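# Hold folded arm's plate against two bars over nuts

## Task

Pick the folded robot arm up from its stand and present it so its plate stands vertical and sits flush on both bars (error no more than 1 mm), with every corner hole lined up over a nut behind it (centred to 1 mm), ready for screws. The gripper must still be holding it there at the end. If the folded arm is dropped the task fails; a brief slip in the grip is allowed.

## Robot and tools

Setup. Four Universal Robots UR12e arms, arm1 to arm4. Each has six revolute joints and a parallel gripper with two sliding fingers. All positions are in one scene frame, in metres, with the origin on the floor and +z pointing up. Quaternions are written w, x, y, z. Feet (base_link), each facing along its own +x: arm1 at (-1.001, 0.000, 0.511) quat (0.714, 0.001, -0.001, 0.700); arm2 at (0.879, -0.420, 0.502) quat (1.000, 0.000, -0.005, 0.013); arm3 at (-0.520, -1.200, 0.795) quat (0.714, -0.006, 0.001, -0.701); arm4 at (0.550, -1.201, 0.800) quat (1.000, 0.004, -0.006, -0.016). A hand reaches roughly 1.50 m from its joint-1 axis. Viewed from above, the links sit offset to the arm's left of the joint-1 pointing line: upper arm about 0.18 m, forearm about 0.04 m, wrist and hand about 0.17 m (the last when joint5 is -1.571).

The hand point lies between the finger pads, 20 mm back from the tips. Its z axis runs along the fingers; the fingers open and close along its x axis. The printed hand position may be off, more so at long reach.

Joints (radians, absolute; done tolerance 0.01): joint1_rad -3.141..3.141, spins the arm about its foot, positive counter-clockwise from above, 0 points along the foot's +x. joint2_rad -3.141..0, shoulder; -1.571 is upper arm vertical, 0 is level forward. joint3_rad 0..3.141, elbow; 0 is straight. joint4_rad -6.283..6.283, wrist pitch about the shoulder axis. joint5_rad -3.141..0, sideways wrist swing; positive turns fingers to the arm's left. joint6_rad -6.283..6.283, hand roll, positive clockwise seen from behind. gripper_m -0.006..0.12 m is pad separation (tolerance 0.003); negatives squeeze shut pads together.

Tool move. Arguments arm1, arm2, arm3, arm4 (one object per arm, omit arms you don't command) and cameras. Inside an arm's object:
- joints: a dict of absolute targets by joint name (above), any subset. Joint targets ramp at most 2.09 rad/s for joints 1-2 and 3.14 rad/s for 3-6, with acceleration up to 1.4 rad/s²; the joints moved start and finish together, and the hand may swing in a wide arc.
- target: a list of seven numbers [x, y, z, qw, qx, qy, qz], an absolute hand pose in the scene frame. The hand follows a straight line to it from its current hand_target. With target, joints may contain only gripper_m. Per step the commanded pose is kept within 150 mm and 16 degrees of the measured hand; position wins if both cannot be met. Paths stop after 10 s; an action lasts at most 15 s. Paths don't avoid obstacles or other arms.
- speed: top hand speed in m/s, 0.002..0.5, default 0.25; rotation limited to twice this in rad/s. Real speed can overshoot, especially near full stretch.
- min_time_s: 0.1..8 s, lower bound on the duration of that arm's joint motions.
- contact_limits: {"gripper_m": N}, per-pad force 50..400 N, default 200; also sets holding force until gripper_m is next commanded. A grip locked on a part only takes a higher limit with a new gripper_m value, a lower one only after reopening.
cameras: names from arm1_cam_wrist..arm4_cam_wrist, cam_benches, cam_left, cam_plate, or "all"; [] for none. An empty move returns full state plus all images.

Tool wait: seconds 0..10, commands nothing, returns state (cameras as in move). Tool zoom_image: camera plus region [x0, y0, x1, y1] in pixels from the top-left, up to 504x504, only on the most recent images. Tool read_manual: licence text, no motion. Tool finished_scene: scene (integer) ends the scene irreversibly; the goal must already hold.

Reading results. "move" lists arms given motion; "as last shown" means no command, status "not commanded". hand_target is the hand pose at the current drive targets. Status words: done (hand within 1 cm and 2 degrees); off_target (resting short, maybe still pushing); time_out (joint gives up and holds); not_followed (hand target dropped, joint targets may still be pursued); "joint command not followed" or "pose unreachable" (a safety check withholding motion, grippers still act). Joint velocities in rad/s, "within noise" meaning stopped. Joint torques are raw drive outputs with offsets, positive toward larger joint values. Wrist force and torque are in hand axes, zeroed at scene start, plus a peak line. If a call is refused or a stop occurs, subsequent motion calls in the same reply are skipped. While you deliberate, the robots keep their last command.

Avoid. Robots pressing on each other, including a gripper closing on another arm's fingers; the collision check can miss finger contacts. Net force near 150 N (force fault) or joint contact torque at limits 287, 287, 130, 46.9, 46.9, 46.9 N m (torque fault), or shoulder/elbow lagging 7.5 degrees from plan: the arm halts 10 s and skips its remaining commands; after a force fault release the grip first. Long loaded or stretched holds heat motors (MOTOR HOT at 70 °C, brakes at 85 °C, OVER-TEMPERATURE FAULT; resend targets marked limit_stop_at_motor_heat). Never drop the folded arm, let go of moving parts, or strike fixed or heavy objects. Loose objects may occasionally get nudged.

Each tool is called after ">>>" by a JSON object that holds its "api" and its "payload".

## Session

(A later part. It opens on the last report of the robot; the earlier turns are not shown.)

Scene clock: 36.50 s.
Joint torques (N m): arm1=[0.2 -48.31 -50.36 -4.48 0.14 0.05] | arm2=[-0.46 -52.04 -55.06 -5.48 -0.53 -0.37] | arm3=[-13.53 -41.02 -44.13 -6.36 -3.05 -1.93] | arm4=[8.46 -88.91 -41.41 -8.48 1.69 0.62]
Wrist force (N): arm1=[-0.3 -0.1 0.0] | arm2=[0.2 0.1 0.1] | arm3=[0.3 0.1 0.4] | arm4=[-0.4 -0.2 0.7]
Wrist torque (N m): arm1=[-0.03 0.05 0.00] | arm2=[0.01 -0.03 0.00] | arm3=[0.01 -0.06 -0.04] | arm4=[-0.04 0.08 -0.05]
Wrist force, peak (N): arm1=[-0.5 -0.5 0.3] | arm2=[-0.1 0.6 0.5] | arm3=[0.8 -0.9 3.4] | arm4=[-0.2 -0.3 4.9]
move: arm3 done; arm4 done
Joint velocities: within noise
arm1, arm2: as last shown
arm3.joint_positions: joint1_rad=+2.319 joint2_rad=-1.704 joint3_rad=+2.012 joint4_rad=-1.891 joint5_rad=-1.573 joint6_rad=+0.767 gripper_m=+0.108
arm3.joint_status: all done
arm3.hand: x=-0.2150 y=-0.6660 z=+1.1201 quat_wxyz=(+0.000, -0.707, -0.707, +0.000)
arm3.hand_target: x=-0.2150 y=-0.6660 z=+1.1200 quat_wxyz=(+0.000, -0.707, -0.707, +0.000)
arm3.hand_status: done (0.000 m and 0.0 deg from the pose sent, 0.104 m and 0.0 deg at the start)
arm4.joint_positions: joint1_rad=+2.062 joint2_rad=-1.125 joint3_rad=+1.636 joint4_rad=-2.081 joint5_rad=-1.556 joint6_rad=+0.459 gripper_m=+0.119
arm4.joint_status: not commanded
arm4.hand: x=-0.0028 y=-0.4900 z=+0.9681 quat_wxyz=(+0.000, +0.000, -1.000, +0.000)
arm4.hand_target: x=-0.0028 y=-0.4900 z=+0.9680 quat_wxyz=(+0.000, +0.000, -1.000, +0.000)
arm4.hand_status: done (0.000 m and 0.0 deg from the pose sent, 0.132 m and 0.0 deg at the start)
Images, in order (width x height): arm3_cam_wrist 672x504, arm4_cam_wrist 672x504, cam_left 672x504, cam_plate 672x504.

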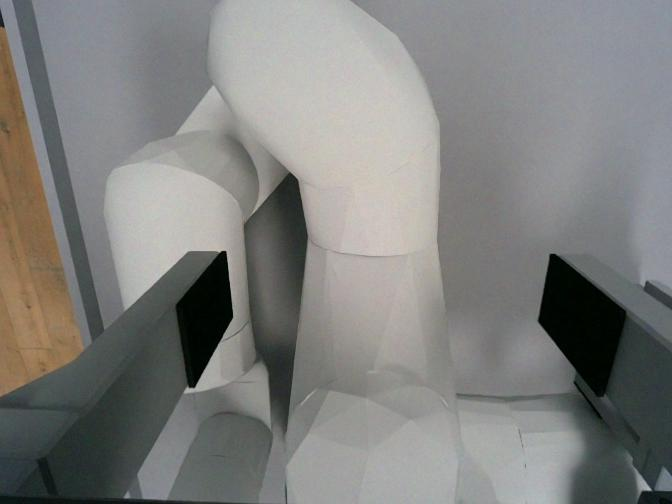

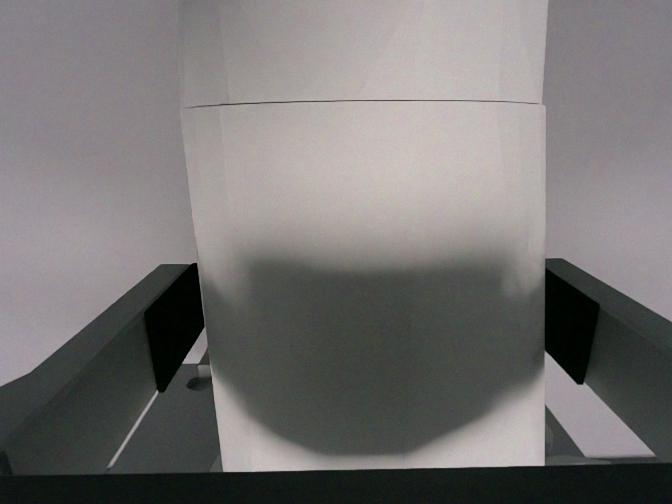

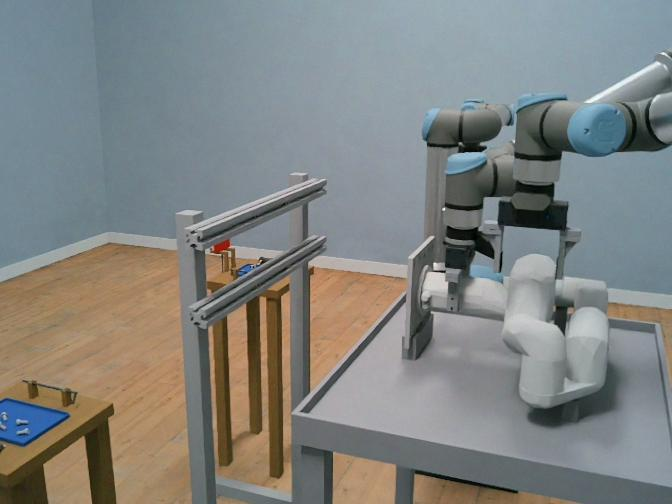

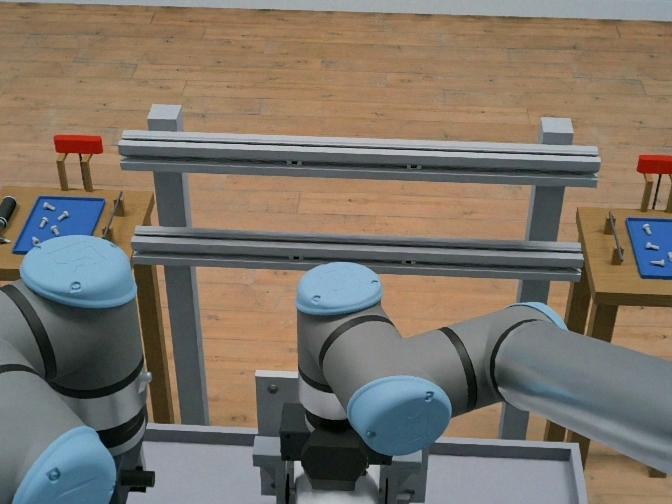

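>>> {"api": "move", "payload": {"arm3": {"target": [-0.215, -0.666, 1.07, 0, 0.7071, 0.7071, 0], "speed": 0.1}, "arm4": {"target": [-0.0045, -0.49, 0.968, 0, -0.0322, 0.9995, 0], "speed": 0.1}, "cameras": ["arm3_cam_wrist", "arm4_cam_wrist"]}}

>>> {"api": "zoom_image", "payload": {"camera": "arm3_cam_wrist", "region": [150, 100, 600, 420]}}

Scene clock: 42.30 s.
Joint torques (N m): arm1=[3.13 -50.8 -49.97 -4.58 -0.02 -0.27] | arm2=[1.48 -52.06 -54.81 -4.93 -0.39 -0.12] | arm3=[-10.77 -50.24 -46.4 -4.4 2.09 -1.77] | arm4=[9.55 -86.14 -47.74 -2.47 1.75 2.12]
Wrist force (N): arm1=[-0.5 -0.1 0.0] | arm2=[0.3 0.2 0.3] | arm3=[0.4 0.1 0.1] | arm4=[-0.3 0.1 0.4]
Wrist torque (N m): arm1=[-0.03 0.08 0.00] | arm2=[0.02 -0.06 0.00] | arm3=[0.02 -0.08 -0.02] | arm4=[-0.01 0.05 -0.05]
Wrist force, peak (N): arm1=[-0.5 -0.8 0.0] | arm2=[0.2 0.6 0.1] | arm3=[0.0 0.0 2.7] | arm4=[-0.8 -0.2 0.8]
move: arm3 done; arm4 done
Joint velocities: within noise
arm1, arm2: as last shown
arm3.joint_positions: joint1_rad=+2.319 joint2_rad=-1.671 joint3_rad=+2.077 joint4_rad=-1.988 joint5_rad=-1.573 joint6_rad=+0.767 gripper_m=+0.108
arm3.joint_status: not commanded
arm3.hand: x=-0.2150 y=-0.6660 z=+1.0700 quat_wxyz=(+0.000, -0.707, -0.707, +0.000)
arm3.hand_target: x=-0.2150 y=-0.6660 z=+1.0700 quat_wxyz=(+0.000, -0.707, -0.707, +0.000)
arm3.hand_status: done (0.000 m and 0.0 deg from the pose sent, 0.050 m and 0.0 deg at the start)
arm4.joint_positions: joint1_rad=+2.064 joint2_rad=-1.123 joint3_rad=+1.634 joint4_rad=-2.080 joint5_rad=-1.556 joint6_rad=+0.396 gripper_m=+0.119
arm4.joint_status: not commanded
arm4.hand: x=-0.0045 y=-0.4900 z=+0.9680 quat_wxyz=(+0.000, +0.032, -0.999, +0.000)
arm4.hand_target: x=-0.0045 y=-0.4900 z=+0.9680 quat_wxyz=(+0.000, +0.032, -0.999, +0.000)
arm4.hand_status: done (0.000 m and 0.0 deg from the pose sent, 0.002 m and 3.7 deg at the start)
Images, in order (width x height): arm3_cam_wrist 672x504, arm4_cam_wrist 672x504.

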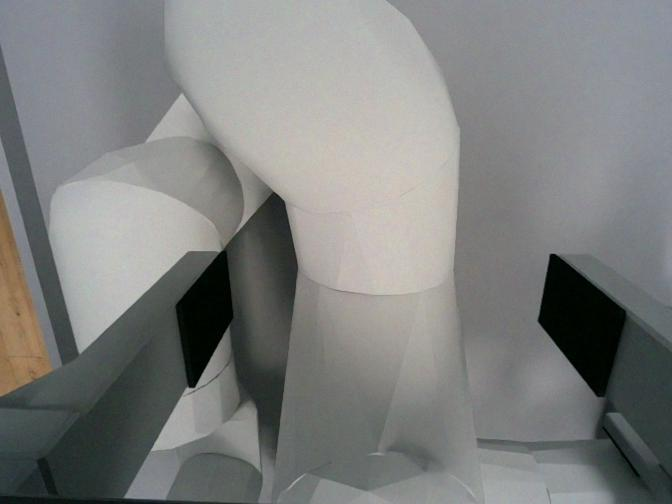

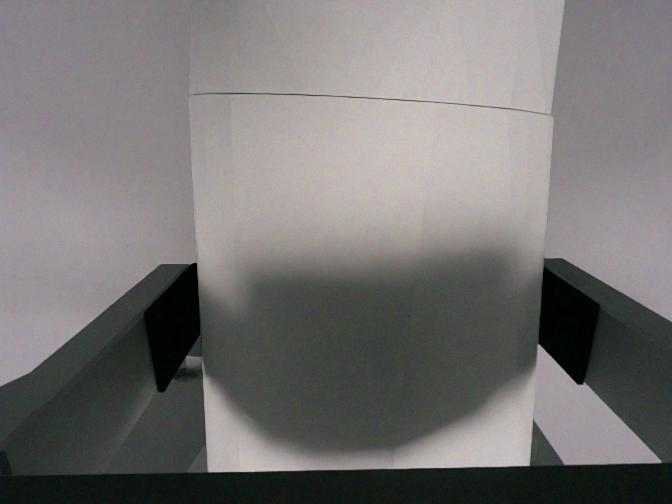

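Scaled by 1.120 from the camera's image (finer frame: 960x720).

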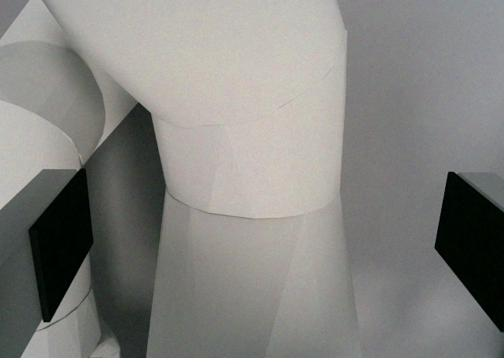

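>>> {"api": "move", "payload": {"arm3": {"target": [-0.215, -0.664, 1.0, 0, 0.7071, 0.7071, 0], "speed": 0.08}, "arm4": {"target": [-0.0053, -0.49, 0.968, 0, -0.0322, 0.9995, 0], "speed": 0.1}, "cameras": ["arm3_cam_wrist", "cam_left"]}}

>>> {"api": "zoom_image", "payload": {"camera": "cam_left", "region": [430, 200, 620, 420]}}

Scene clock: 44.80 s.
Joint torques (N m): arm1=[1.44 -49.64 -50.48 -4.43 0.11 -0.15] | arm2=[0.54 -50.56 -54.66 -4.49 -0.46 0.22] | arm3=[7.43 -50.5 -50.11 -3.23 -0.89 0.61] | arm4=[11.93 -80.83 -53.13 -1.72 2.2 2.31]
Wrist force (N): arm1=[-0.2 -0.2 0.1] | arm2=[0.3 0.2 0.0] | arm3=[0.4 -0.1 0.1] | arm4=[0.2 -0.2 0.4]
Wrist torque (N m): arm1=[-0.03 0.03 0.00] | arm2=[0.04 -0.05 0.00] | arm3=[-0.04 -0.11 -0.14] | arm4=[-0.04 -0.03 -0.04]
Wrist force, peak (N): arm1=[-0.6 -0.5 -0.2] | arm2=[-0.1 0.3 0.5] | arm3=[0.2 0.0 2.2] | arm4=[-0.3 -0.7 0.8]
move: arm3 done; arm4 done
Joint velocities: within noise
arm1.joint_positions: joint1_rad=+0.000 joint2_rad=-1.570 joint3_rad=+1.570 joint4_rad=-1.570 joint5_rad=-1.571 joint6_rad=+0.000 gripper_m=+0.120
arm1.joint_status: not commanded
arm1.hand: x=-1.1604 y=+0.6937 z=+1.0220 quat_wxyz=(+0.000, -0.010, -1.000, -0.001)
arm1.hand_target: x=-1.1604 y=+0.6937 z=+1.0220 quat_wxyz=(+0.000, -0.010, -1.000, -0.001)
arm1.hand_status: not commanded
arm2.joint_positions: joint1_rad=+0.000 joint2_rad=-1.570 joint3_rad=+1.570 joint4_rad=-1.570 joint5_rad=-1.571 joint6_rad=+0.000 gripper_m=+0.120
arm2.joint_status: not commanded
arm2.hand: x=+1.5607 y=-0.2288 z=+1.0187 quat_wxyz=(-0.003, -0.698, -0.716, -0.004)
arm2.hand_target: x=+1.5607 y=-0.2288 z=+1.0187 quat_wxyz=(-0.003, -0.698, -0.716, -0.004)
arm2.hand_status: not commanded
arm3.joint_positions: joint1_rad=+2.321 joint2_rad=-1.605 joint3_rad=+2.154 joint4_rad=-2.132 joint5_rad=-1.573 joint6_rad=+0.769 gripper_m=+0.108
arm3.joint_status: not commanded
arm3.hand: x=-0.2150 y=-0.6640 z=+1.0000 quat_wxyz=(+0.000, -0.707, -0.707, +0.000)
arm3.hand_target: x=-0.2150 y=-0.6640 z=+1.0000 quat_wxyz=(+0.000, -0.707, -0.707, +0.000)
arm3.hand_status: done (0.000 m and 0.0 deg from the pose sent, 0.070 m and 0.0 deg at the start)
arm4.joint_positions: joint1_rad=+2.064 joint2_rad=-1.123 joint3_rad=+1.633 joint4_rad=-2.080 joint5_rad=-1.556 joint6_rad=+0.397 gripper_m=+0.119
arm4.joint_status: not commanded
arm4.hand: x=-0.0053 y=-0.4900 z=+0.9680 quat_wxyz=(+0.000, +0.032, -0.999, +0.000)
arm4.hand_target: x=-0.0053 y=-0.4900 z=+0.9680 quat_wxyz=(+0.000, +0.032, -0.999, +0.000)
arm4.hand_status: done (0.000 m and 0.0 deg from the pose sent, 0.001 m and 0.0 deg at the start)
Images, in order (width x height): arm3_cam_wrist 672x504, cam_left 672x504.

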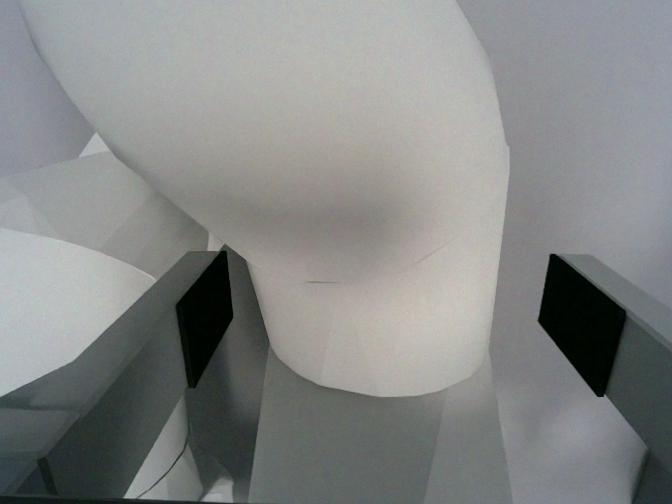

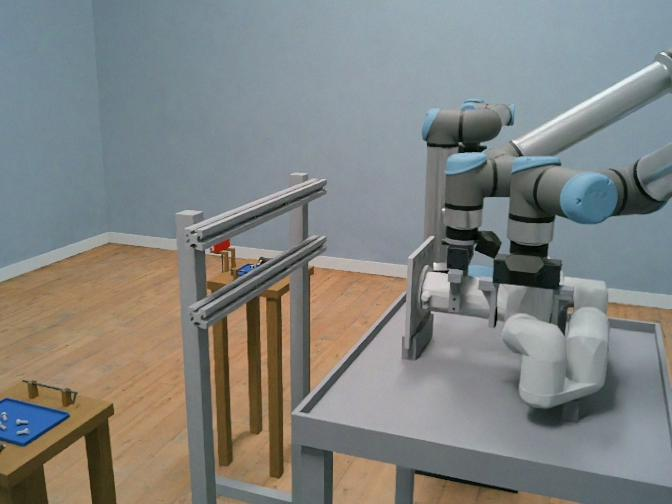

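Scaled by 2.291 from the camera's image (finer frame: 960x720).

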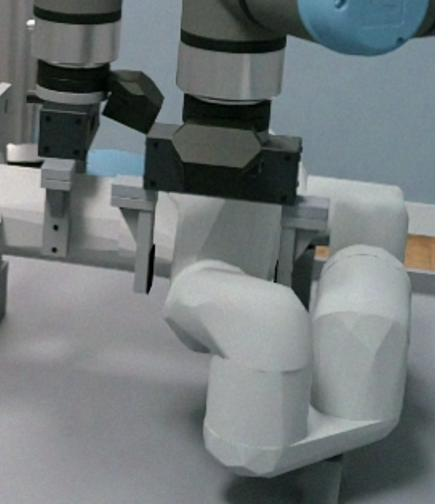

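>>> {"api": "move", "payload": {"arm3": {"target": [-0.217, -0.665, 0.975, 0, 0.7071, 0.7071, 0], "speed": 0.06, "joints": {"gripper_m": 0.105}}, "cameras": ["arm3_cam_wrist", "cam_left"]}}

>>> {"api": "zoom_image", "payload": {"camera": "cam_left", "region": [430, 200, 620, 420]}}

Scene clock: 46.77 s.
Joint torques (N m): arm1=[1.61 -47.89 -50.28 -4.64 -0.06 -0.2] | arm2=[1.82 -50.51 -54.46 -5.28 -0.22 -0.16] | arm3=[8.56 -53.7 -51.46 -1.29 -3.68 0.75] | arm4=[5.41 -88.58 -45.66 -2.85 2.22 0.37]
Wrist force (N): arm1=[-0.3 -0.3 0.3] | arm2=[0.2 -0.1 0.1] | arm3=[0.1 -0.2 -0.1] | arm4=[0.1 -0.4 0.1]
Wrist torque (N m): arm1=[-0.05 0.05 0.01] | arm2=[-0.01 -0.03 0.00] | arm3=[-0.06 -0.05 -0.12] | arm4=[-0.09 -0.01 -0.04]
Wrist force, peak (N): arm1=[-0.5 -0.2 0.6] | arm2=[0.3 0.3 0.5] | arm3=[0.4 -0.5 1.4] | arm4=[0.2 -0.5 0.7]
move: arm3 done
Joint velocities: within noise
arm1, arm2, arm4: as last shown
arm3.joint_positions: joint1_rad=+2.322 joint2_rad=-1.581 joint3_rad=+2.183 joint4_rad=-2.185 joint5_rad=-1.573 joint6_rad=+0.770 gripper_m=+0.105
arm3.joint_status: all done
arm3.hand: x=-0.2170 y=-0.6650 z=+0.9749 quat_wxyz=(+0.000, -0.707, -0.707, +0.000)
arm3.hand_target: x=-0.2170 y=-0.6650 z=+0.9750 quat_wxyz=(+0.000, -0.707, -0.707, +0.000)
arm3.hand_status: done (0.000 m and 0.0 deg from the pose sent, 0.025 m and 0.0 deg at the start)
Images, in order (width x height): arm3_cam_wrist 672x504, cam_left 672x504.

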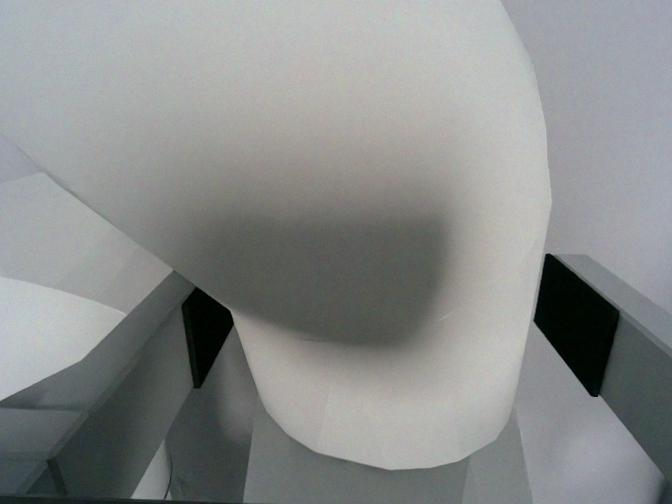

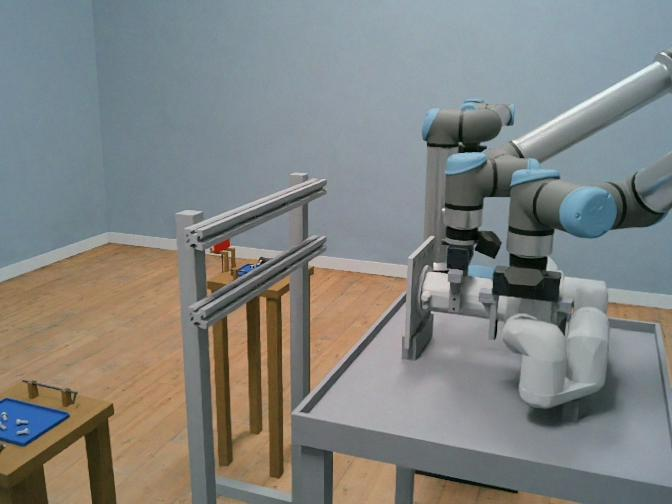

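Scaled by 2.291 from the camera's image (finer frame: 960x720).

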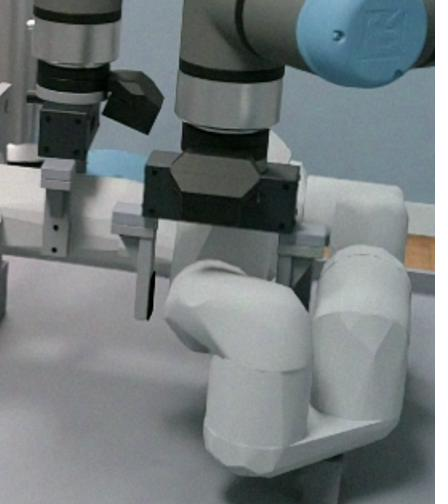

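>>> {"api": "move", "payload": {"arm4": {"joints": {"gripper_m": 0.085}, "contact_limits": {"gripper_m": 60}}, "arm3": {"joints": {"gripper_m": 0.06}, "contact_limits": {"gripper_m": 60}}, "cameras": ["arm3_cam_wrist", "arm4_cam_wrist", "cam_plate"]}}

Scene clock: 48.43 s.
Joint torques (N m): arm1=[1.99 -50.5 -51.18 -4.89 -0.36 -0.06] | arm2=[-1.07 -49.2 -54.35 -5.05 -0.51 -0.35] | arm3=[13.66 -7.34 -86.34 -28.6 22.09 -0.33] | arm4=[89.02 -91.49 -60 -13.4 30.08 -1.41]
Wrist force (N): arm1=[-0.1 -0.1 0.2] | arm2=[0.0 0.3 0.2] | arm3=[-114.7 -21.8 -42.3] | arm4=[-91.7 18.0 -7.9]
Wrist torque (N m): arm1=[-0.02 0.01 0.01] | arm2=[0.04 0.00 0.00] | arm3=[0.22 -0.75 -0.45] | arm4=[-0.09 -2.20 0.11]
Wrist force, peak (N): arm1=[-0.8 0.2 -0.1] | arm2=[0.5 0.2 0.3] | arm3=[-114.7 -21.8 -42.3] | arm4=[-91.7 18.0 -7.9]
move: arm3 off_target; arm4 off_target
Joint velocities: within noise
arm1, arm2: as last shown
arm3.joint_positions: joint1_rad=+2.322 joint2_rad=-1.581 joint3_rad=+2.183 joint4_rad=-2.185 joint5_rad=-1.573 joint6_rad=+0.770 gripper_m=+0.086
arm3.joint_status: gripper_m off_target (ended at +0.086, target +0.060)
arm3.contact_limits: gripper_m 60 N at each pad
arm3.hand: x=-0.2170 y=-0.6651 z=+0.9750 quat_wxyz=(+0.000, -0.707, -0.707, +0.000)
arm3.hand_target: x=-0.2170 y=-0.6650 z=+0.9750 quat_wxyz=(+0.000, -0.707, -0.707, +0.000)
arm3.hand_status: not commanded
arm4.joint_positions: joint1_rad=+2.064 joint2_rad=-1.123 joint3_rad=+1.633 joint4_rad=-2.080 joint5_rad=-1.556 joint6_rad=+0.397 gripper_m=+0.102
arm4.joint_status: gripper_m off_target (ended at +0.102, target +0.085)
arm4.contact_limits: gripper_m 60 N at each pad
arm4.hand: x=-0.0052 y=-0.4899 z=+0.9680 quat_wxyz=(+0.000, +0.032, -0.999, +0.000)
arm4.hand_target: x=-0.0053 y=-0.4900 z=+0.9680 quat_wxyz=(+0.000, +0.032, -0.999, +0.000)
arm4.hand_status: not commanded
Images, in order (width x height): arm3_cam_wrist 672x504, arm4_cam_wrist 672x504, cam_plate 672x504.

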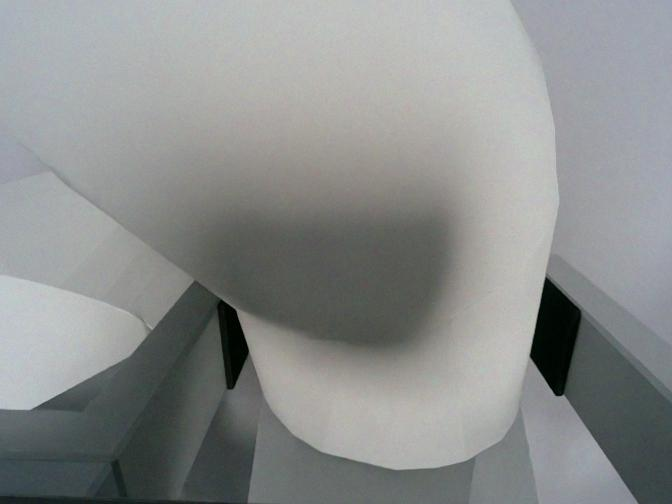

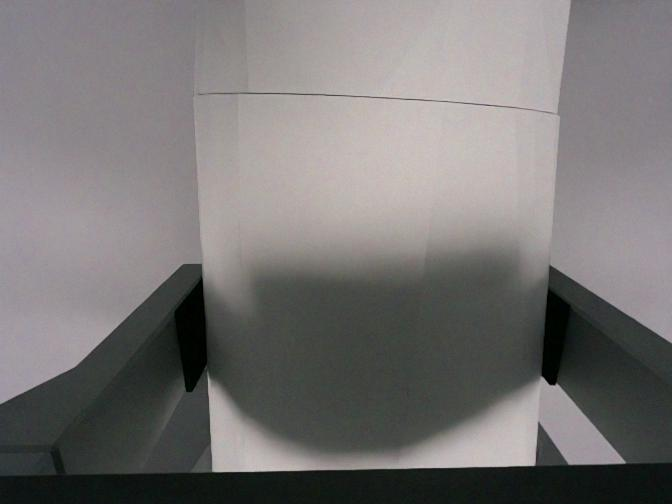

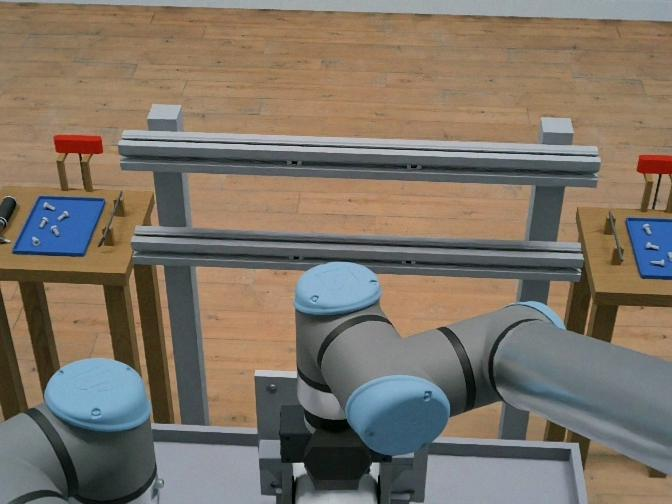

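>>> {"api": "move", "payload": {"arm4": {"target": [-0.0035, -0.49, 0.968, 0, -0.0322, 0.9995, 0], "speed": 0.02, "joints": {"gripper_m": 0.105}}, "arm3": {"target": [-0.217, -0.667, 0.975, 0, 0.7071, 0.7071, 0], "speed": 0.02, "joints": {"gripper_m": 0.09}}, "cameras": ["arm3_cam_wrist", "arm4_cam_wrist"]}}

>>> {"api": "zoom_image", "payload": {"camera": "arm3_cam_wrist", "region": [150, 230, 600, 504]}}

>>> {"api": "zoom_image", "payload": {"camera": "arm4_cam_wrist", "region": [150, 230, 600, 504]}}

Scene clock: 59.23 s.
Joint torques (N m): arm1=[-0.69 -48.98 -51.01 -4.6 -0.19 0.07] | arm2=[2.02 -51.86 -54.17 -4.96 -0.33 0] | arm3=[-0.06 -43.46 -45.34 -4.62 -0.09 0.18] | arm4=[-20.48 -82.03 -51.52 -1.42 -2.2 0.72]
Wrist force (N): arm1=[-0.3 -0.2 -0.2] | arm2=[0.2 0.3 0.6] | arm3=[-22.1 0.6 -19.1] | arm4=[-3.9 -0.1 -0.7]
Wrist torque (N m): arm1=[-0.04 0.05 0.01] | arm2=[0.05 -0.03 0.00] | arm3=[0.00 1.20 -1.87] | arm4=[-0.04 0.61 0.28]
Wrist force, peak (N): arm1=[-0.4 -0.8 -0.1] | arm2=[0.6 -0.2 0.4] | arm3=[-117.4 -27.0 -52.7] | arm4=[-104.6 19.9 -6.4]
move: arm3 limit_stop_at_tool_force; arm4 done
FORCE FAULT: contact force on arm3 reached its limit. The contact can be on any part of arm3, not only on its tool. arm3 stopped for 10 seconds, dropped its targets and accepts commands again: back off and push less far. The stop added 9.1 s to the call and to motion_time.
Joint velocities: within noise
arm1, arm2: as last shown
arm3.joint_positions: joint1_rad=+2.322 joint2_rad=-1.582 joint3_rad=+2.184 joint4_rad=-2.182 joint5_rad=-1.576 joint6_rad=+0.770 gripper_m=+0.084
arm3.joint_status: gripper_m limit_stop_at_tool_force (moved -0.002 of +0.004)
arm3.hand: x=-0.2172 y=-0.6665 z=+0.9746 quat_wxyz=(-0.001, -0.707, -0.707, +0.002)
arm3.hand_target: x=-0.2172 y=-0.6665 z=+0.9746 quat_wxyz=(-0.001, -0.707, -0.707, +0.002)
arm3.hand_status: limit_stop_at_tool_force (0.001 m and 0.2 deg from the pose sent, 0.002 m and 0.0 deg at the start)
arm4.joint_positions: joint1_rad=+2.063 joint2_rad=-1.124 joint3_rad=+1.635 joint4_rad=-2.081 joint5_rad=-1.556 joint6_rad=+0.395 gripper_m=+0.105
arm4.joint_status: all done
arm4.hand: x=-0.0035 y=-0.4900 z=+0.9680 quat_wxyz=(+0.000, +0.032, -0.999, +0.000)
arm4.hand_target: x=-0.0035 y=-0.4900 z=+0.9680 quat_wxyz=(+0.000, +0.032, -0.999, +0.000)
arm4.hand_status: done (0.000 m and 0.0 deg from the pose sent, 0.002 m and 0.0 deg at the start)
Images, in order (width x height): arm3_cam_wrist 672x504, arm4_cam_wrist 672x504.

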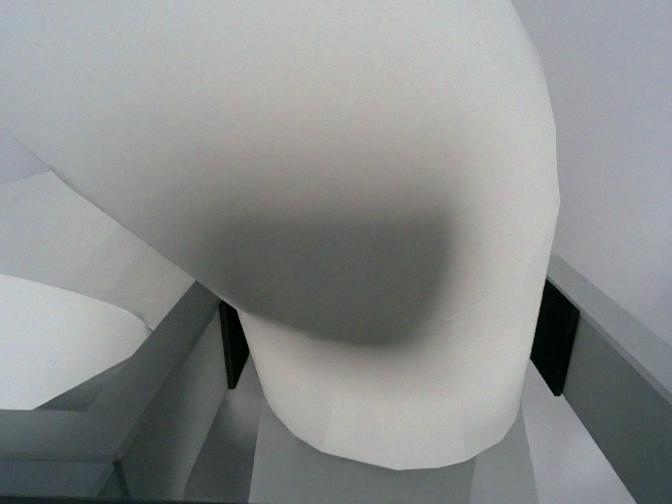

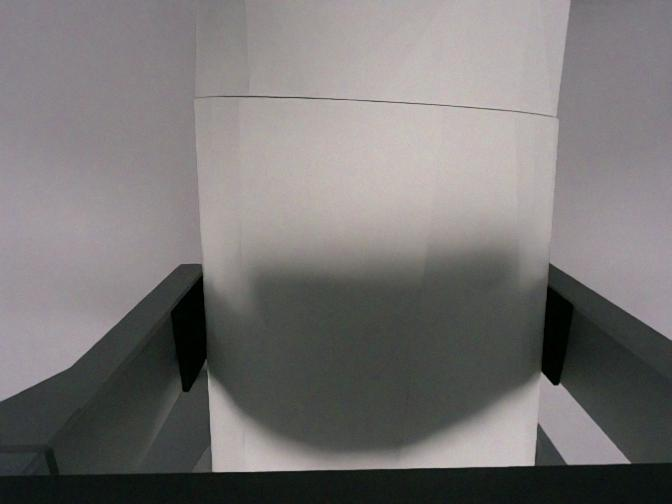

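Scaled by 1.120 from the camera's image (finer frame: 960x720).

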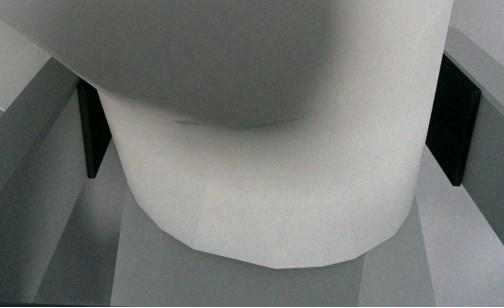

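Scaled by 1.120 from the camera's image (finer frame: 960x720).

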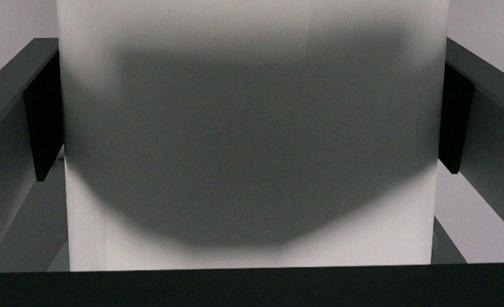

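>>> {"api": "move", "payload": {"arm3": {"joints": {"gripper_m": 0.1}}, "arm4": {"joints": {"gripper_m": 0.112}}, "cameras": ["arm3_cam_wrist"]}}

>>> {"api": "zoom_image", "payload": {"camera": "arm3_cam_wrist", "region": [150, 230, 600, 504]}}

Scene clock: 60.67 s.
Joint torques (N m): arm1=[0.89 -50.23 -50.72 -4.5 -0.13 -0.02] | arm2=[-0.01 -50.58 -53.91 -4.89 -0.31 -0.08] | arm3=[-1.21 -44.29 -45.75 -4.51 3.1 -0.08] | arm4=[-19.71 -84.17 -50.32 -1.86 -2.1 0.33]
Wrist force (N): arm1=[-0.1 -0.1 0.2] | arm2=[0.4 0.1 0.2] | arm3=[-7.8 0.4 -0.1] | arm4=[-3.7 -0.3 -0.6]
Wrist torque (N m): arm1=[-0.03 0.02 0.00] | arm2=[0.03 -0.06 0.00] | arm3=[0.03 1.28 -0.12] | arm4=[-0.07 0.63 0.28]
Wrist force, peak (N): arm1=[-0.7 -0.5 0.2] | arm2=[0.4 0.0 0.6] | arm3=[-22.6 0.3 -19.6] | arm4=[-4.3 -0.4 -0.6]
move: arm3 done; arm4 done
Joint velocities: within noise
arm1, arm2: as last shown
arm3.joint_positions: joint1_rad=+2.322 joint2_rad=-1.582 joint3_rad=+2.184 joint4_rad=-2.182 joint5_rad=-1.576 joint6_rad=+0.770 gripper_m=+0.100
arm3.joint_status: all done
arm3.hand: x=-0.2172 y=-0.6665 z=+0.9746 quat_wxyz=(-0.002, -0.707, -0.707, +0.002)
arm3.hand_target: x=-0.2172 y=-0.6665 z=+0.9746 quat_wxyz=(-0.001, -0.707, -0.707, +0.002)
arm3.hand_status: not commanded
arm4.joint_positions: joint1_rad=+2.063 joint2_rad=-1.124 joint3_rad=+1.635 joint4_rad=-2.081 joint5_rad=-1.556 joint6_rad=+0.395 gripper_m=+0.112
arm4.joint_status: all done
arm4.hand: x=-0.0035 y=-0.4900 z=+0.9680 quat_wxyz=(+0.000, +0.032, -0.999, +0.000)
arm4.hand_target: x=-0.0035 y=-0.4900 z=+0.9680 quat_wxyz=(+0.000, +0.032, -0.999, +0.000)
arm4.hand_status: not commanded
Images, in order (width x height): arm3_cam_wrist 672x504.

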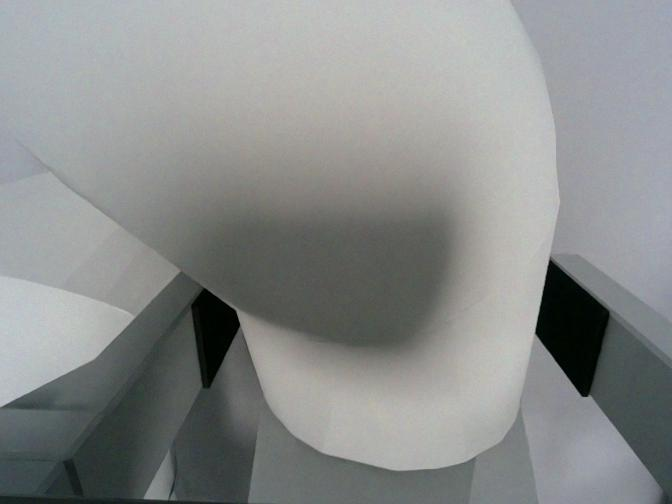

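Scaled by 1.120 from the camera's image (finer frame: 960x720).

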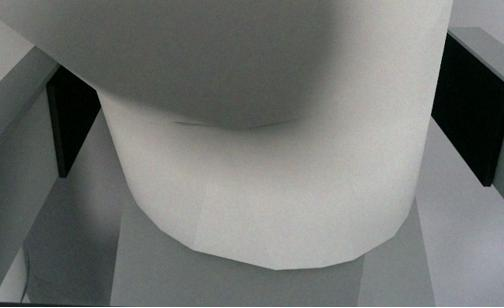

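>>> {"api": "move", "payload": {"arm3": {"target": [-0.210, -0.6664, 0.973, 0, 0.7071, 0.7071, 0], "speed": 0.03}}}

>>> {"api": "move", "payload": {"arm3": {"joints": {"gripper_m": 0.094}, "contact_limits": {"gripper_m": 50}}, "arm4": {"joints": {"gripper_m": 0.107}, "contact_limits": {"gripper_m": 50}}}}

>>> {"api": "move", "payload": {"arm3": {"joints": {"gripper_m": 0.091}, "contact_limits": {"gripper_m": 50}}, "cameras": ["arm3_cam_wrist"]}}

Scene clock: 62.97 s.
Joint torques (N m): arm1=[1.26 -51.09 -50.76 -4.76 -0.27 0.34] | arm2=[1.33 -49.92 -55.71 -4.83 -0.23 0.3] | arm3=[11.56 -57.87 -42.51 -2.68 0.24 1.38] | arm4=[-19.16 -80.56 -51.46 -2.14 -1.91 0.17]
Wrist force (N): arm1=[-0.5 0.1 -0.2] | arm2=[0.1 0.1 0.1] | arm3=[-8.1 1.1 0.2] | arm4=[-3.9 -0.3 -0.6]
Wrist torque (N m): arm1=[0.01 0.09 0.01] | arm2=[0.02 -0.02 0.00] | arm3=[0.16 1.31 0.03] | arm4=[-0.08 0.66 0.28]
Wrist force, peak (N): arm1=[-0.6 -0.4 0.0] | arm2=[0.3 0.4 0.6] | arm3=[-8.3 0.6 0.0] | arm4=[-4.1 -0.7 -0.7]
move: arm3 done
Joint velocities: within noise
arm1, arm2, arm4: as last shown
arm3.joint_positions: joint1_rad=+2.312 joint2_rad=-1.575 joint3_rad=+2.181 joint4_rad=-2.189 joint5_rad=-1.573 joint6_rad=+0.760 gripper_m=+0.100
arm3.joint_status: not commanded
arm3.hand: x=-0.2099 y=-0.6664 z=+0.9730 quat_wxyz=(+0.000, -0.707, -0.707, +0.000)
arm3.hand_target: x=-0.2100 y=-0.6664 z=+0.9730 quat_wxyz=(+0.000, -0.707, -0.707, +0.000)
arm3.hand_status: done (0.000 m and 0.0 deg from the pose sent, 0.007 m and 0.2 deg at the start)
pictures: none

Scene clock: 63.47 s.
Joint torques (N m): arm1=[-0.62 -49.06 -50.78 -4.91 0.13 -0.22] | arm2=[-0.03 -48.24 -54.75 -4.9 -0.26 -0.2] | arm3=[12.51 -56.59 -38.57 -1.77 -2.85 1.51] | arm4=[-20 -83.1 -50.88 -2.21 -2.43 0.5]
Wrist force (N): arm1=[-0.4 -0.3 0.1] | arm2=[-0.1 0.1 0.2] | arm3=[-8.0 0.5 -0.3] | arm4=[-3.7 -0.6 -0.5]
Wrist torque (N m): arm1=[-0.05 0.06 0.01] | arm2=[0.01 0.02 0.00] | arm3=[0.05 1.29 0.03] | arm4=[-0.12 0.62 0.28]
Wrist force, peak (N): arm1=[-0.5 -0.3 0.1] | arm2=[-0.2 -0.1 0.5] | arm3=[-8.1 0.8 -0.2] | arm4=[-4.1 -0.2 -0.8]
move: arm3 done; arm4 done
Joint velocities: within noise
arm1, arm2: as last shown
arm3.joint_positions: joint1_rad=+2.312 joint2_rad=-1.575 joint3_rad=+2.181 joint4_rad=-2.189 joint5_rad=-1.573 joint6_rad=+0.760 gripper_m=+0.094
arm3.joint_status: all done
arm3.contact_limits: gripper_m 50 N at each pad
arm3.hand: x=-0.2100 y=-0.6664 z=+0.9730 quat_wxyz=(+0.000, -0.707, -0.707, +0.000)
arm3.hand_target: x=-0.2100 y=-0.6664 z=+0.9730 quat_wxyz=(+0.000, -0.707, -0.707, +0.000)
arm3.hand_status: not commanded
arm4.joint_positions: joint1_rad=+2.063 joint2_rad=-1.124 joint3_rad=+1.635 joint4_rad=-2.081 joint5_rad=-1.556 joint6_rad=+0.395 gripper_m=+0.107
arm4.joint_status: all done
arm4.contact_limits: gripper_m 50 N at each pad
arm4.hand: x=-0.0035 y=-0.4900 z=+0.9680 quat_wxyz=(+0.000, +0.032, -0.999, +0.000)
arm4.hand_target: x=-0.0035 y=-0.4900 z=+0.9680 quat_wxyz=(+0.000, +0.032, -0.999, +0.000)
arm4.hand_status: not commanded
pictures: none

Scene clock: 63.90 s.
Joint torques (N m): arm1=[0.22 -51.5 -50.33 -4.89 -0.3 0.12] | arm2=[1.7 -48.76 -54.31 -4.96 -0.68 0.32] | arm3=[10.97 -55.58 -37.36 -1.91 -3.29 1.54] | arm4=[-18.27 -82.45 -50.06 -2.7 -1.93 0.41]
Wrist force (N): arm1=[-0.1 -0.3 0.0] | arm2=[0.1 -0.1 0.1] | arm3=[-8.0 0.7 0.1] | arm4=[-3.8 -0.2 -0.7]
Wrist torque (N m): arm1=[-0.05 0.01 0.01] | arm2=[-0.02 -0.01 0.00] | arm3=[0.09 1.30 0.03] | arm4=[-0.05 0.64 0.28]
Wrist force, peak (N): arm1=[-0.3 -0.4 0.4] | arm2=[0.3 0.4 0.1] | arm3=[-8.1 0.8 0.0] | arm4=[-4.0 -0.6 -0.3]
move: arm3 done
Joint velocities: within noise
arm1, arm2, arm4: as last shown
arm3.joint_positions: joint1_rad=+2.312 joint2_rad=-1.575 joint3_rad=+2.181 joint4_rad=-2.189 joint5_rad=-1.573 joint6_rad=+0.760 gripper_m=+0.091
arm3.joint_status: all done
arm3.contact_limits: gripper_m 50 N at each pad
arm3.hand: x=-0.2100 y=-0.6664 z=+0.9730 quat_wxyz=(+0.000, -0.707, -0.707, +0.000)
arm3.hand_target: x=-0.2100 y=-0.6664 z=+0.9730 quat_wxyz=(+0.000, -0.707, -0.707, +0.000)
arm3.hand_status: not commanded
arm4.contact_limits: gripper_m 50 N at each pad
Images, in order (width x height): arm3_cam_wrist 672x504.

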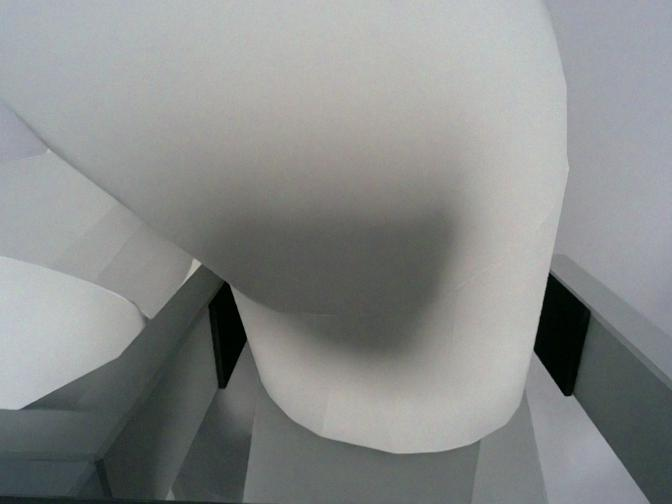

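>>> {"api": "move", "payload": {"arm3": {"joints": {"gripper_m": 0.0885}, "contact_limits": {"gripper_m": 50}}, "arm4": {"joints": {"gripper_m": 0.105}, "contact_limits": {"gripper_m": 50}}}}

>>> {"api": "move", "payload": {"arm3": {"joints": {"gripper_m": 0.0865}, "contact_limits": {"gripper_m": 50}}, "arm4": {"joints": {"gripper_m": 0.1035}, "contact_limits": {"gripper_m": 50}}}}

>>> {"api": "move", "payload": {"arm3": {"joints": {"gripper_m": 0.085}, "contact_limits": {"gripper_m": 50}}}}

Scene clock: 64.70 s.
Joint torques (N m): arm1=[0.18 -49.5 -50.66 -4.53 -0.3 0.18] | arm2=[0.98 -49.93 -53.75 -4.81 -0.36 0.05] | arm3=[14.38 -57.73 -38.26 -1.6 -3.08 1.98] | arm4=[-17.16 -82.87 -50.37 -2.33 -2.11 0.16]
Wrist force (N): arm1=[-0.4 -0.1 0.0] | arm2=[0.0 0.0 0.0] | arm3=[-7.9 0.4 0.0] | arm4=[-4.1 -0.5 -0.6]
Wrist torque (N m): arm1=[-0.03 0.07 0.01] | arm2=[0.00 0.01 0.00] | arm3=[0.04 1.29 0.03] | arm4=[-0.10 0.63 0.28]
Wrist force, peak (N): arm1=[-0.5 -0.6 0.0] | arm2=[0.4 0.3 0.4] | arm3=[-8.2 0.6 -0.1] | arm4=[-4.3 0.1 -0.9]
move: arm3 done; arm4 done
Joint velocities: within noise
arm1.joint_positions: joint1_rad=+0.000 joint2_rad=-1.570 joint3_rad=+1.570 joint4_rad=-1.570 joint5_rad=-1.571 joint6_rad=+0.000 gripper_m=+0.120
arm1.joint_status: not commanded
arm1.hand: x=-1.1604 y=+0.6937 z=+1.0220 quat_wxyz=(+0.000, -0.010, -1.000, -0.001)
arm1.hand_target: x=-1.1604 y=+0.6937 z=+1.0220 quat_wxyz=(+0.000, -0.010, -1.000, -0.001)
arm1.hand_status: not commanded
arm2.joint_positions: joint1_rad=+0.000 joint2_rad=-1.570 joint3_rad=+1.570 joint4_rad=-1.570 joint5_rad=-1.571 joint6_rad=+0.000 gripper_m=+0.120
arm2.joint_status: not commanded
arm2.hand: x=+1.5607 y=-0.2288 z=+1.0187 quat_wxyz=(-0.003, -0.698, -0.716, -0.004)
arm2.hand_target: x=+1.5607 y=-0.2288 z=+1.0187 quat_wxyz=(-0.003, -0.698, -0.716, -0.004)
arm2.hand_status: not commanded
arm3.joint_positions: joint1_rad=+2.312 joint2_rad=-1.575 joint3_rad=+2.181 joint4_rad=-2.189 joint5_rad=-1.573 joint6_rad=+0.760 gripper_m=+0.088
arm3.joint_status: all done
arm3.contact_limits: gripper_m 50 N at each pad
arm3.hand: x=-0.2100 y=-0.6664 z=+0.9730 quat_wxyz=(+0.000, -0.707, -0.707, +0.000)
arm3.hand_target: x=-0.2100 y=-0.6664 z=+0.9730 quat_wxyz=(+0.000, -0.707, -0.707, +0.000)
arm3.hand_status: not commanded
arm4.joint_positions: joint1_rad=+2.063 joint2_rad=-1.124 joint3_rad=+1.635 joint4_rad=-2.081 joint5_rad=-1.556 joint6_rad=+0.395 gripper_m=+0.105
arm4.joint_status: all done
arm4.contact_limits: gripper_m 50 N at each pad
arm4.hand: x=-0.0035 y=-0.4900 z=+0.9680 quat_wxyz=(+0.000, +0.032, -0.999, +0.000)
arm4.hand_target: x=-0.0035 y=-0.4900 z=+0.9680 quat_wxyz=(+0.000, +0.032, -0.999, +0.000)
arm4.hand_status: not commanded
pictures: none

Scene clock: 65.10 s.
Joint torques (N m): arm1=[0.47 -49.97 -51.26 -4.81 -0.23 0.04] | arm2=[1.96 -49.6 -54.17 -5.2 -0.36 -0.39] | arm3=[10.07 -53.28 -41.62 -1.78 -2.75 2] | arm4=[-8.06 -83.39 -51.15 -4.11 2.91 0.2]
Wrist force (N): arm1=[-0.4 -0.6 0.0] | arm2=[0.0 0.1 0.1] | arm3=[-11.1 1.3 -1.1] | arm4=[-13.6 -2.6 -3.0]
Wrist torque (N m): arm1=[-0.11 0.07 0.00] | arm2=[0.01 0.00 0.00] | arm3=[0.08 1.42 -0.13] | arm4=[-0.07 0.47 0.47]
Wrist force, peak (N): arm1=[-0.4 -0.6 0.0] | arm2=[0.2 -0.2 0.3] | arm3=[-11.2 1.3 -1.4] | arm4=[-13.9 -2.8 -3.0]
move: arm3 done; arm4 done
Joint velocities: within noise
arm1, arm2: as last shown
arm3.joint_positions: joint1_rad=+2.312 joint2_rad=-1.575 joint3_rad=+2.181 joint4_rad=-2.189 joint5_rad=-1.573 joint6_rad=+0.760 gripper_m=+0.086
arm3.joint_status: all done
arm3.contact_limits: gripper_m 50 N at each pad
arm3.hand: x=-0.2100 y=-0.6664 z=+0.9730 quat_wxyz=(+0.000, -0.707, -0.707, +0.000)
arm3.hand_target: x=-0.2100 y=-0.6664 z=+0.9730 quat_wxyz=(+0.000, -0.707, -0.707, +0.000)
arm3.hand_status: not commanded
arm4.joint_positions: joint1_rad=+2.063 joint2_rad=-1.124 joint3_rad=+1.635 joint4_rad=-2.081 joint5_rad=-1.556 joint6_rad=+0.395 gripper_m=+0.104
arm4.joint_status: all done
arm4.contact_limits: gripper_m 50 N at each pad
arm4.hand: x=-0.0034 y=-0.4900 z=+0.9680 quat_wxyz=(+0.000, +0.032, -0.999, +0.000)
arm4.hand_target: x=-0.0035 y=-0.4900 z=+0.9680 quat_wxyz=(+0.000, +0.032, -0.999, +0.000)
arm4.hand_status: not commanded
pictures: none

Scene clock: 65.50 s.
Joint torques (N m): arm1=[0.65 -49.6 -50.9 -4.78 0.04 -0.04] | arm2=[0.57 -49.12 -54.73 -5.02 -0.53 -0.34] | arm3=[11.22 -53.53 -43.49 -1.71 -2.83 1.8] | arm4=[0.81 -80.83 -50.97 -5.16 5.32 0.24]
Wrist force (N): arm1=[-0.1 -0.3 -0.2] | arm2=[0.3 -0.1 0.1] | arm3=[-5.0 2.5 1.2] | arm4=[-13.9 -3.3 -3.4]
Wrist torque (N m): arm1=[-0.05 0.02 0.01] | arm2=[-0.02 -0.04 0.00] | arm3=[0.11 1.69 -0.71] | arm4=[-0.12 0.47 0.47]
Wrist force, peak (N): arm1=[-0.4 -0.2 0.3] | arm2=[0.2 0.4 -0.1] | arm3=[-9.1 1.6 -0.5] | arm4=[-13.9 -3.3 -3.4]
move: arm3 done
Joint velocities: within noise
arm1, arm2, arm4: as last shown
arm3.joint_positions: joint1_rad=+2.312 joint2_rad=-1.575 joint3_rad=+2.181 joint4_rad=-2.189 joint5_rad=-1.573 joint6_rad=+0.760 gripper_m=+0.086
arm3.joint_status: all done
arm3.contact_limits: gripper_m 50 N at each pad
arm3.hand: x=-0.2100 y=-0.6664 z=+0.9730 quat_wxyz=(+0.000, -0.707, -0.707, +0.000)
arm3.hand_target: x=-0.2100 y=-0.6664 z=+0.9730 quat_wxyz=(+0.000, -0.707, -0.707, +0.000)
arm3.hand_status: not commanded
arm4.contact_limits: gripper_m 50 N at each pad
arm4.hand: x=-0.0035 y=-0.4900 z=+0.9680 quat_wxyz=(+0.000, +0.032, -0.999, +0.000)
pictures: none

>>> {"api": "move", "payload": {"arm4": {"target": [-0.0030, -0.49, 0.968, 0, -0.0322, 0.9995, 0], "speed": 0.01}, "arm3": {"joints": {"gripper_m": 0.083}, "contact_limits": {"gripper_m": 60}}}}

>>> {"api": "move", "payload": {"arm4": {"joints": {"gripper_m": 0.1025}, "contact_limits": {"gripper_m": 50}}}}

>>> {"api": "wait", "payload": {"seconds": 0.3}}

Scene clock: 66.73 s.
Joint torques (N m): arm1=[1.38 -51.45 -50.82 -4.92 -0.3 0.2] | arm2=[1.85 -49.93 -54.06 -4.96 -0.59 -0.04] | arm3=[7.46 -51.85 -49.39 -1.99 -2.89 1.8] | arm4=[-22.37 -109.59 -37.21 -4.55 -2.52 -3.81]
Wrist force (N): arm1=[-0.1 0.0 -0.1] | arm2=[0.1 0.2 0.3] | arm3=[-6.1 4.7 0.9] | arm4=[2.5 3.9 0.5]
Wrist torque (N m): arm1=[-0.01 0.02 0.01] | arm2=[0.04 -0.01 0.00] | arm3=[0.03 1.81 -0.82] | arm4=[0.00 0.42 0.40]
Wrist force, peak (N): arm1=[-0.6 -0.3 0.1] | arm2=[0.1 0.4 0.5] | arm3=[-6.0 5.0 1.4] | arm4=[-14.8 -2.8 -3.1]
move: arm3 done; arm4 done
Joint velocities: within noise
arm1, arm2: as last shown
arm3.joint_positions: joint1_rad=+2.312 joint2_rad=-1.575 joint3_rad=+2.181 joint4_rad=-2.189 joint5_rad=-1.573 joint6_rad=+0.760 gripper_m=+0.085
arm3.joint_status: all done
arm3.contact_limits: gripper_m 60 N at each pad
arm3.hand: x=-0.2100 y=-0.6664 z=+0.9730 quat_wxyz=(+0.000, -0.707, -0.707, +0.000)
arm3.hand_target: x=-0.2100 y=-0.6664 z=+0.9730 quat_wxyz=(+0.000, -0.707, -0.707, +0.000)
arm3.hand_status: not commanded
arm4.joint_positions: joint1_rad=+2.062 joint2_rad=-1.125 joint3_rad=+1.636 joint4_rad=-2.081 joint5_rad=-1.556 joint6_rad=+0.394 gripper_m=+0.104
arm4.joint_status: not commanded
arm4.contact_limits: gripper_m 50 N at each pad
arm4.hand: x=-0.0030 y=-0.4900 z=+0.9680 quat_wxyz=(+0.000, +0.032, -0.999, +0.000)
arm4.hand_target: x=-0.0030 y=-0.4900 z=+0.9680 quat_wxyz=(+0.000, +0.032, -0.999, +0.000)
arm4.hand_status: done (0.000 m and 0.0 deg from the pose sent, 0.000 m and 0.0 deg at the start)
pictures: none

Scene clock: 67.07 s.
Joint torques (N m): arm1=[0.71 -49.92 -51.05 -4.37 -0.21 -0.21] | arm2=[1.09 -49.61 -54.64 -5.06 -0.35 -0.17] | arm3=[6.77 -50.78 -49.4 -2.17 -2.57 1.66] | arm4=[-21.97 -108.69 -38.15 -3.11 -3.99 -3.46]
Wrist force (N): arm1=[-0.4 -0.2 0.1] | arm2=[0.0 0.0 0.3] | arm3=[-7.1 5.1 0.5] | arm4=[5.9 6.1 1.9]
Wrist torque (N m): arm1=[-0.04 0.07 0.01] | arm2=[0.01 0.00 0.00] | arm3=[0.08 1.80 -0.83] | arm4=[0.01 0.08 0.53]
Wrist force, peak (N): arm1=[-0.6 0.0 0.2] | arm2=[0.4 0.1 0.4] | arm3=[-7.3 5.2 0.3] | arm4=[5.5 6.4 2.3]
move: arm4 done
Joint velocities: within noise
arm1, arm2, arm3: as last shown
arm3.contact_limits: gripper_m 60 N at each pad
arm4.joint_positions: joint1_rad=+2.062 joint2_rad=-1.125 joint3_rad=+1.636 joint4_rad=-2.081 joint5_rad=-1.556 joint6_rad=+0.394 gripper_m=+0.103
arm4.joint_status: all done
arm4.contact_limits: gripper_m 50 N at each pad
arm4.hand: x=-0.0030 y=-0.4900 z=+0.9680 quat_wxyz=(+0.000, +0.032, -0.999, +0.000)
arm4.hand_target: x=-0.0030 y=-0.4900 z=+0.9680 quat_wxyz=(+0.000, +0.032, -0.999, +0.000)
arm4.hand_status: not commanded
pictures: none

Scene clock: 67.37 s.
Joint torques (N m): arm1=[2.63 -49.67 -51.17 -4.67 -0.1 0.05] | arm2=[0.61 -49.73 -54.36 -4.97 -0.62 -0.1] | arm3=[6.14 -48.77 -49.64 -2.21 -2.41 1.75] | arm4=[-22.89 -110.22 -37.67 -1.45 -4.38 -3.04]
Wrist force (N): arm1=[-0.2 -0.3 0.0] | arm2=[0.1 0.0 0.1] | arm3=[-7.1 5.0 0.7] | arm4=[6.3 6.0 2.3]
Wrist torque (N m): arm1=[-0.05 0.03 0.01] | arm2=[-0.01 -0.01 0.00] | arm3=[0.06 1.79 -0.82] | arm4=[0.02 0.14 0.53]
Wrist force, peak (N): arm1=[-0.6 -0.3 0.0] | arm2=[0.2 0.3 0.2] | arm3=[-7.4 5.1 0.1] | arm4=[6.5 5.9 2.1]
Joint velocities: within noise
arm1.joint_positions: joint1_rad=+0.000 joint2_rad=-1.570 joint3_rad=+1.570 joint4_rad=-1.570 joint5_rad=-1.571 joint6_rad=+0.000 gripper_m=+0.120
arm1.joint_status: not commanded
arm1.hand: x=-1.1604 y=+0.6937 z=+1.0220 quat_wxyz=(+0.000, -0.010, -1.000, -0.001)
arm1.hand_target: x=-1.1604 y=+0.6937 z=+1.0220 quat_wxyz=(+0.000, -0.010, -1.000, -0.001)
arm1.hand_status: not commanded
arm2.joint_positions: joint1_rad=+0.000 joint2_rad=-1.570 joint3_rad=+1.570 joint4_rad=-1.570 joint5_rad=-1.571 joint6_rad=+0.000 gripper_m=+0.120
arm2.joint_status: not commanded
arm2.hand: x=+1.5607 y=-0.2288 z=+1.0187 quat_wxyz=(-0.003, -0.698, -0.716, -0.004)
arm2.hand_target: x=+1.5607 y=-0.2288 z=+1.0187 quat_wxyz=(-0.003, -0.698, -0.716, -0.004)
arm2.hand_status: not commanded
arm3.joint_positions: joint1_rad=+2.312 joint2_rad=-1.575 joint3_rad=+2.181 joint4_rad=-2.189 joint5_rad=-1.573 joint6_rad=+0.760 gripper_m=+0.085
arm3.joint_status: not commanded
arm3.contact_limits: gripper_m 60 N at each pad
arm3.hand: x=-0.2100 y=-0.6664 z=+0.9730 quat_wxyz=(+0.000, -0.707, -0.707, +0.000)
arm3.hand_target: x=-0.2100 y=-0.6664 z=+0.9730 quat_wxyz=(+0.000, -0.707, -0.707, +0.000)
arm3.hand_status: not commanded
arm4.joint_positions: joint1_rad=+2.062 joint2_rad=-1.125 joint3_rad=+1.636 joint4_rad=-2.081 joint5_rad=-1.556 joint6_rad=+0.394 gripper_m=+0.103
arm4.joint_status: all done
arm4.contact_limits: gripper_m 50 N at each pad
arm4.hand: x=-0.0030 y=-0.4900 z=+0.9680 quat_wxyz=(+0.000, +0.032, -0.999, +0.000)
arm4.hand_target: x=-0.0030 y=-0.4900 z=+0.9680 quat_wxyz=(+0.000, +0.032, -0.999, +0.000)
arm4.hand_status: not commanded
wait: 0.30 s; at rest by 0.27 s
pictures: none

>>> {"api": "move", "payload": {"arm3": {"joints": {"gripper_m": 0.075}, "contact_limits": {"gripper_m": 150}}, "arm4": {"joints": {"gripper_m": 0.093}, "contact_limits": {"gripper_m": 150}}}}

Scene clock: 68.10 s.
Joint torques (N m): arm1=[-0.37 -52.17 -50.96 -4.45 0.01 -0.1] | arm2=[0.85 -50.26 -53.71 -4.76 -0.22 0.06] | arm3=[3.93 -48.33 -46.42 -2.49 -2.94 1.55] | arm4=[-25.67 -108.51 -37.79 0.78 -4.13 -2.15]
Wrist force (N): arm1=[-0.4 -0.3 -0.1] | arm2=[0.1 0.1 0.3] | arm3=[-5.9 5.3 2.3] | arm4=[10.7 7.1 4.0]
Wrist torque (N m): arm1=[-0.04 0.07 0.01] | arm2=[0.02 -0.02 0.00] | arm3=[0.07 2.54 -1.71] | arm4=[0.02 -0.51 0.81]
Wrist force, peak (N): arm1=[-0.5 -1.0 0.2] | arm2=[0.0 0.0 0.6] | arm3=[-7.3 5.5 0.4] | arm4=[11.3 7.5 4.1]
move: arm3 off_target; arm4 off_target
Joint velocities: within noise
arm1, arm2: as last shown
arm3.joint_positions: joint1_rad=+2.312 joint2_rad=-1.575 joint3_rad=+2.181 joint4_rad=-2.189 joint5_rad=-1.573 joint6_rad=+0.760 gripper_m=+0.084
arm3.joint_status: gripper_m off_target (ended at +0.084, target +0.075)
arm3.contact_limits: gripper_m 150 N at each pad
arm3.hand: x=-0.2100 y=-0.6664 z=+0.9730 quat_wxyz=(+0.000, -0.707, -0.707, +0.000)
arm3.hand_target: x=-0.2100 y=-0.6664 z=+0.9730 quat_wxyz=(+0.000, -0.707, -0.707, +0.000)
arm3.hand_status: not commanded
arm4.joint_positions: joint1_rad=+2.062 joint2_rad=-1.125 joint3_rad=+1.636 joint4_rad=-2.081 joint5_rad=-1.556 joint6_rad=+0.394 gripper_m=+0.101
arm4.joint_status: gripper_m off_target (ended at +0.101, target +0.093)
arm4.contact_limits: gripper_m 150 N at each pad
arm4.hand: x=-0.0030 y=-0.4900 z=+0.9680 quat_wxyz=(+0.000, +0.032, -0.999, +0.000)
arm4.hand_target: x=-0.0030 y=-0.4900 z=+0.9680 quat_wxyz=(+0.000, +0.032, -0.999, +0.000)
arm4.hand_status: not commanded
pictures: none


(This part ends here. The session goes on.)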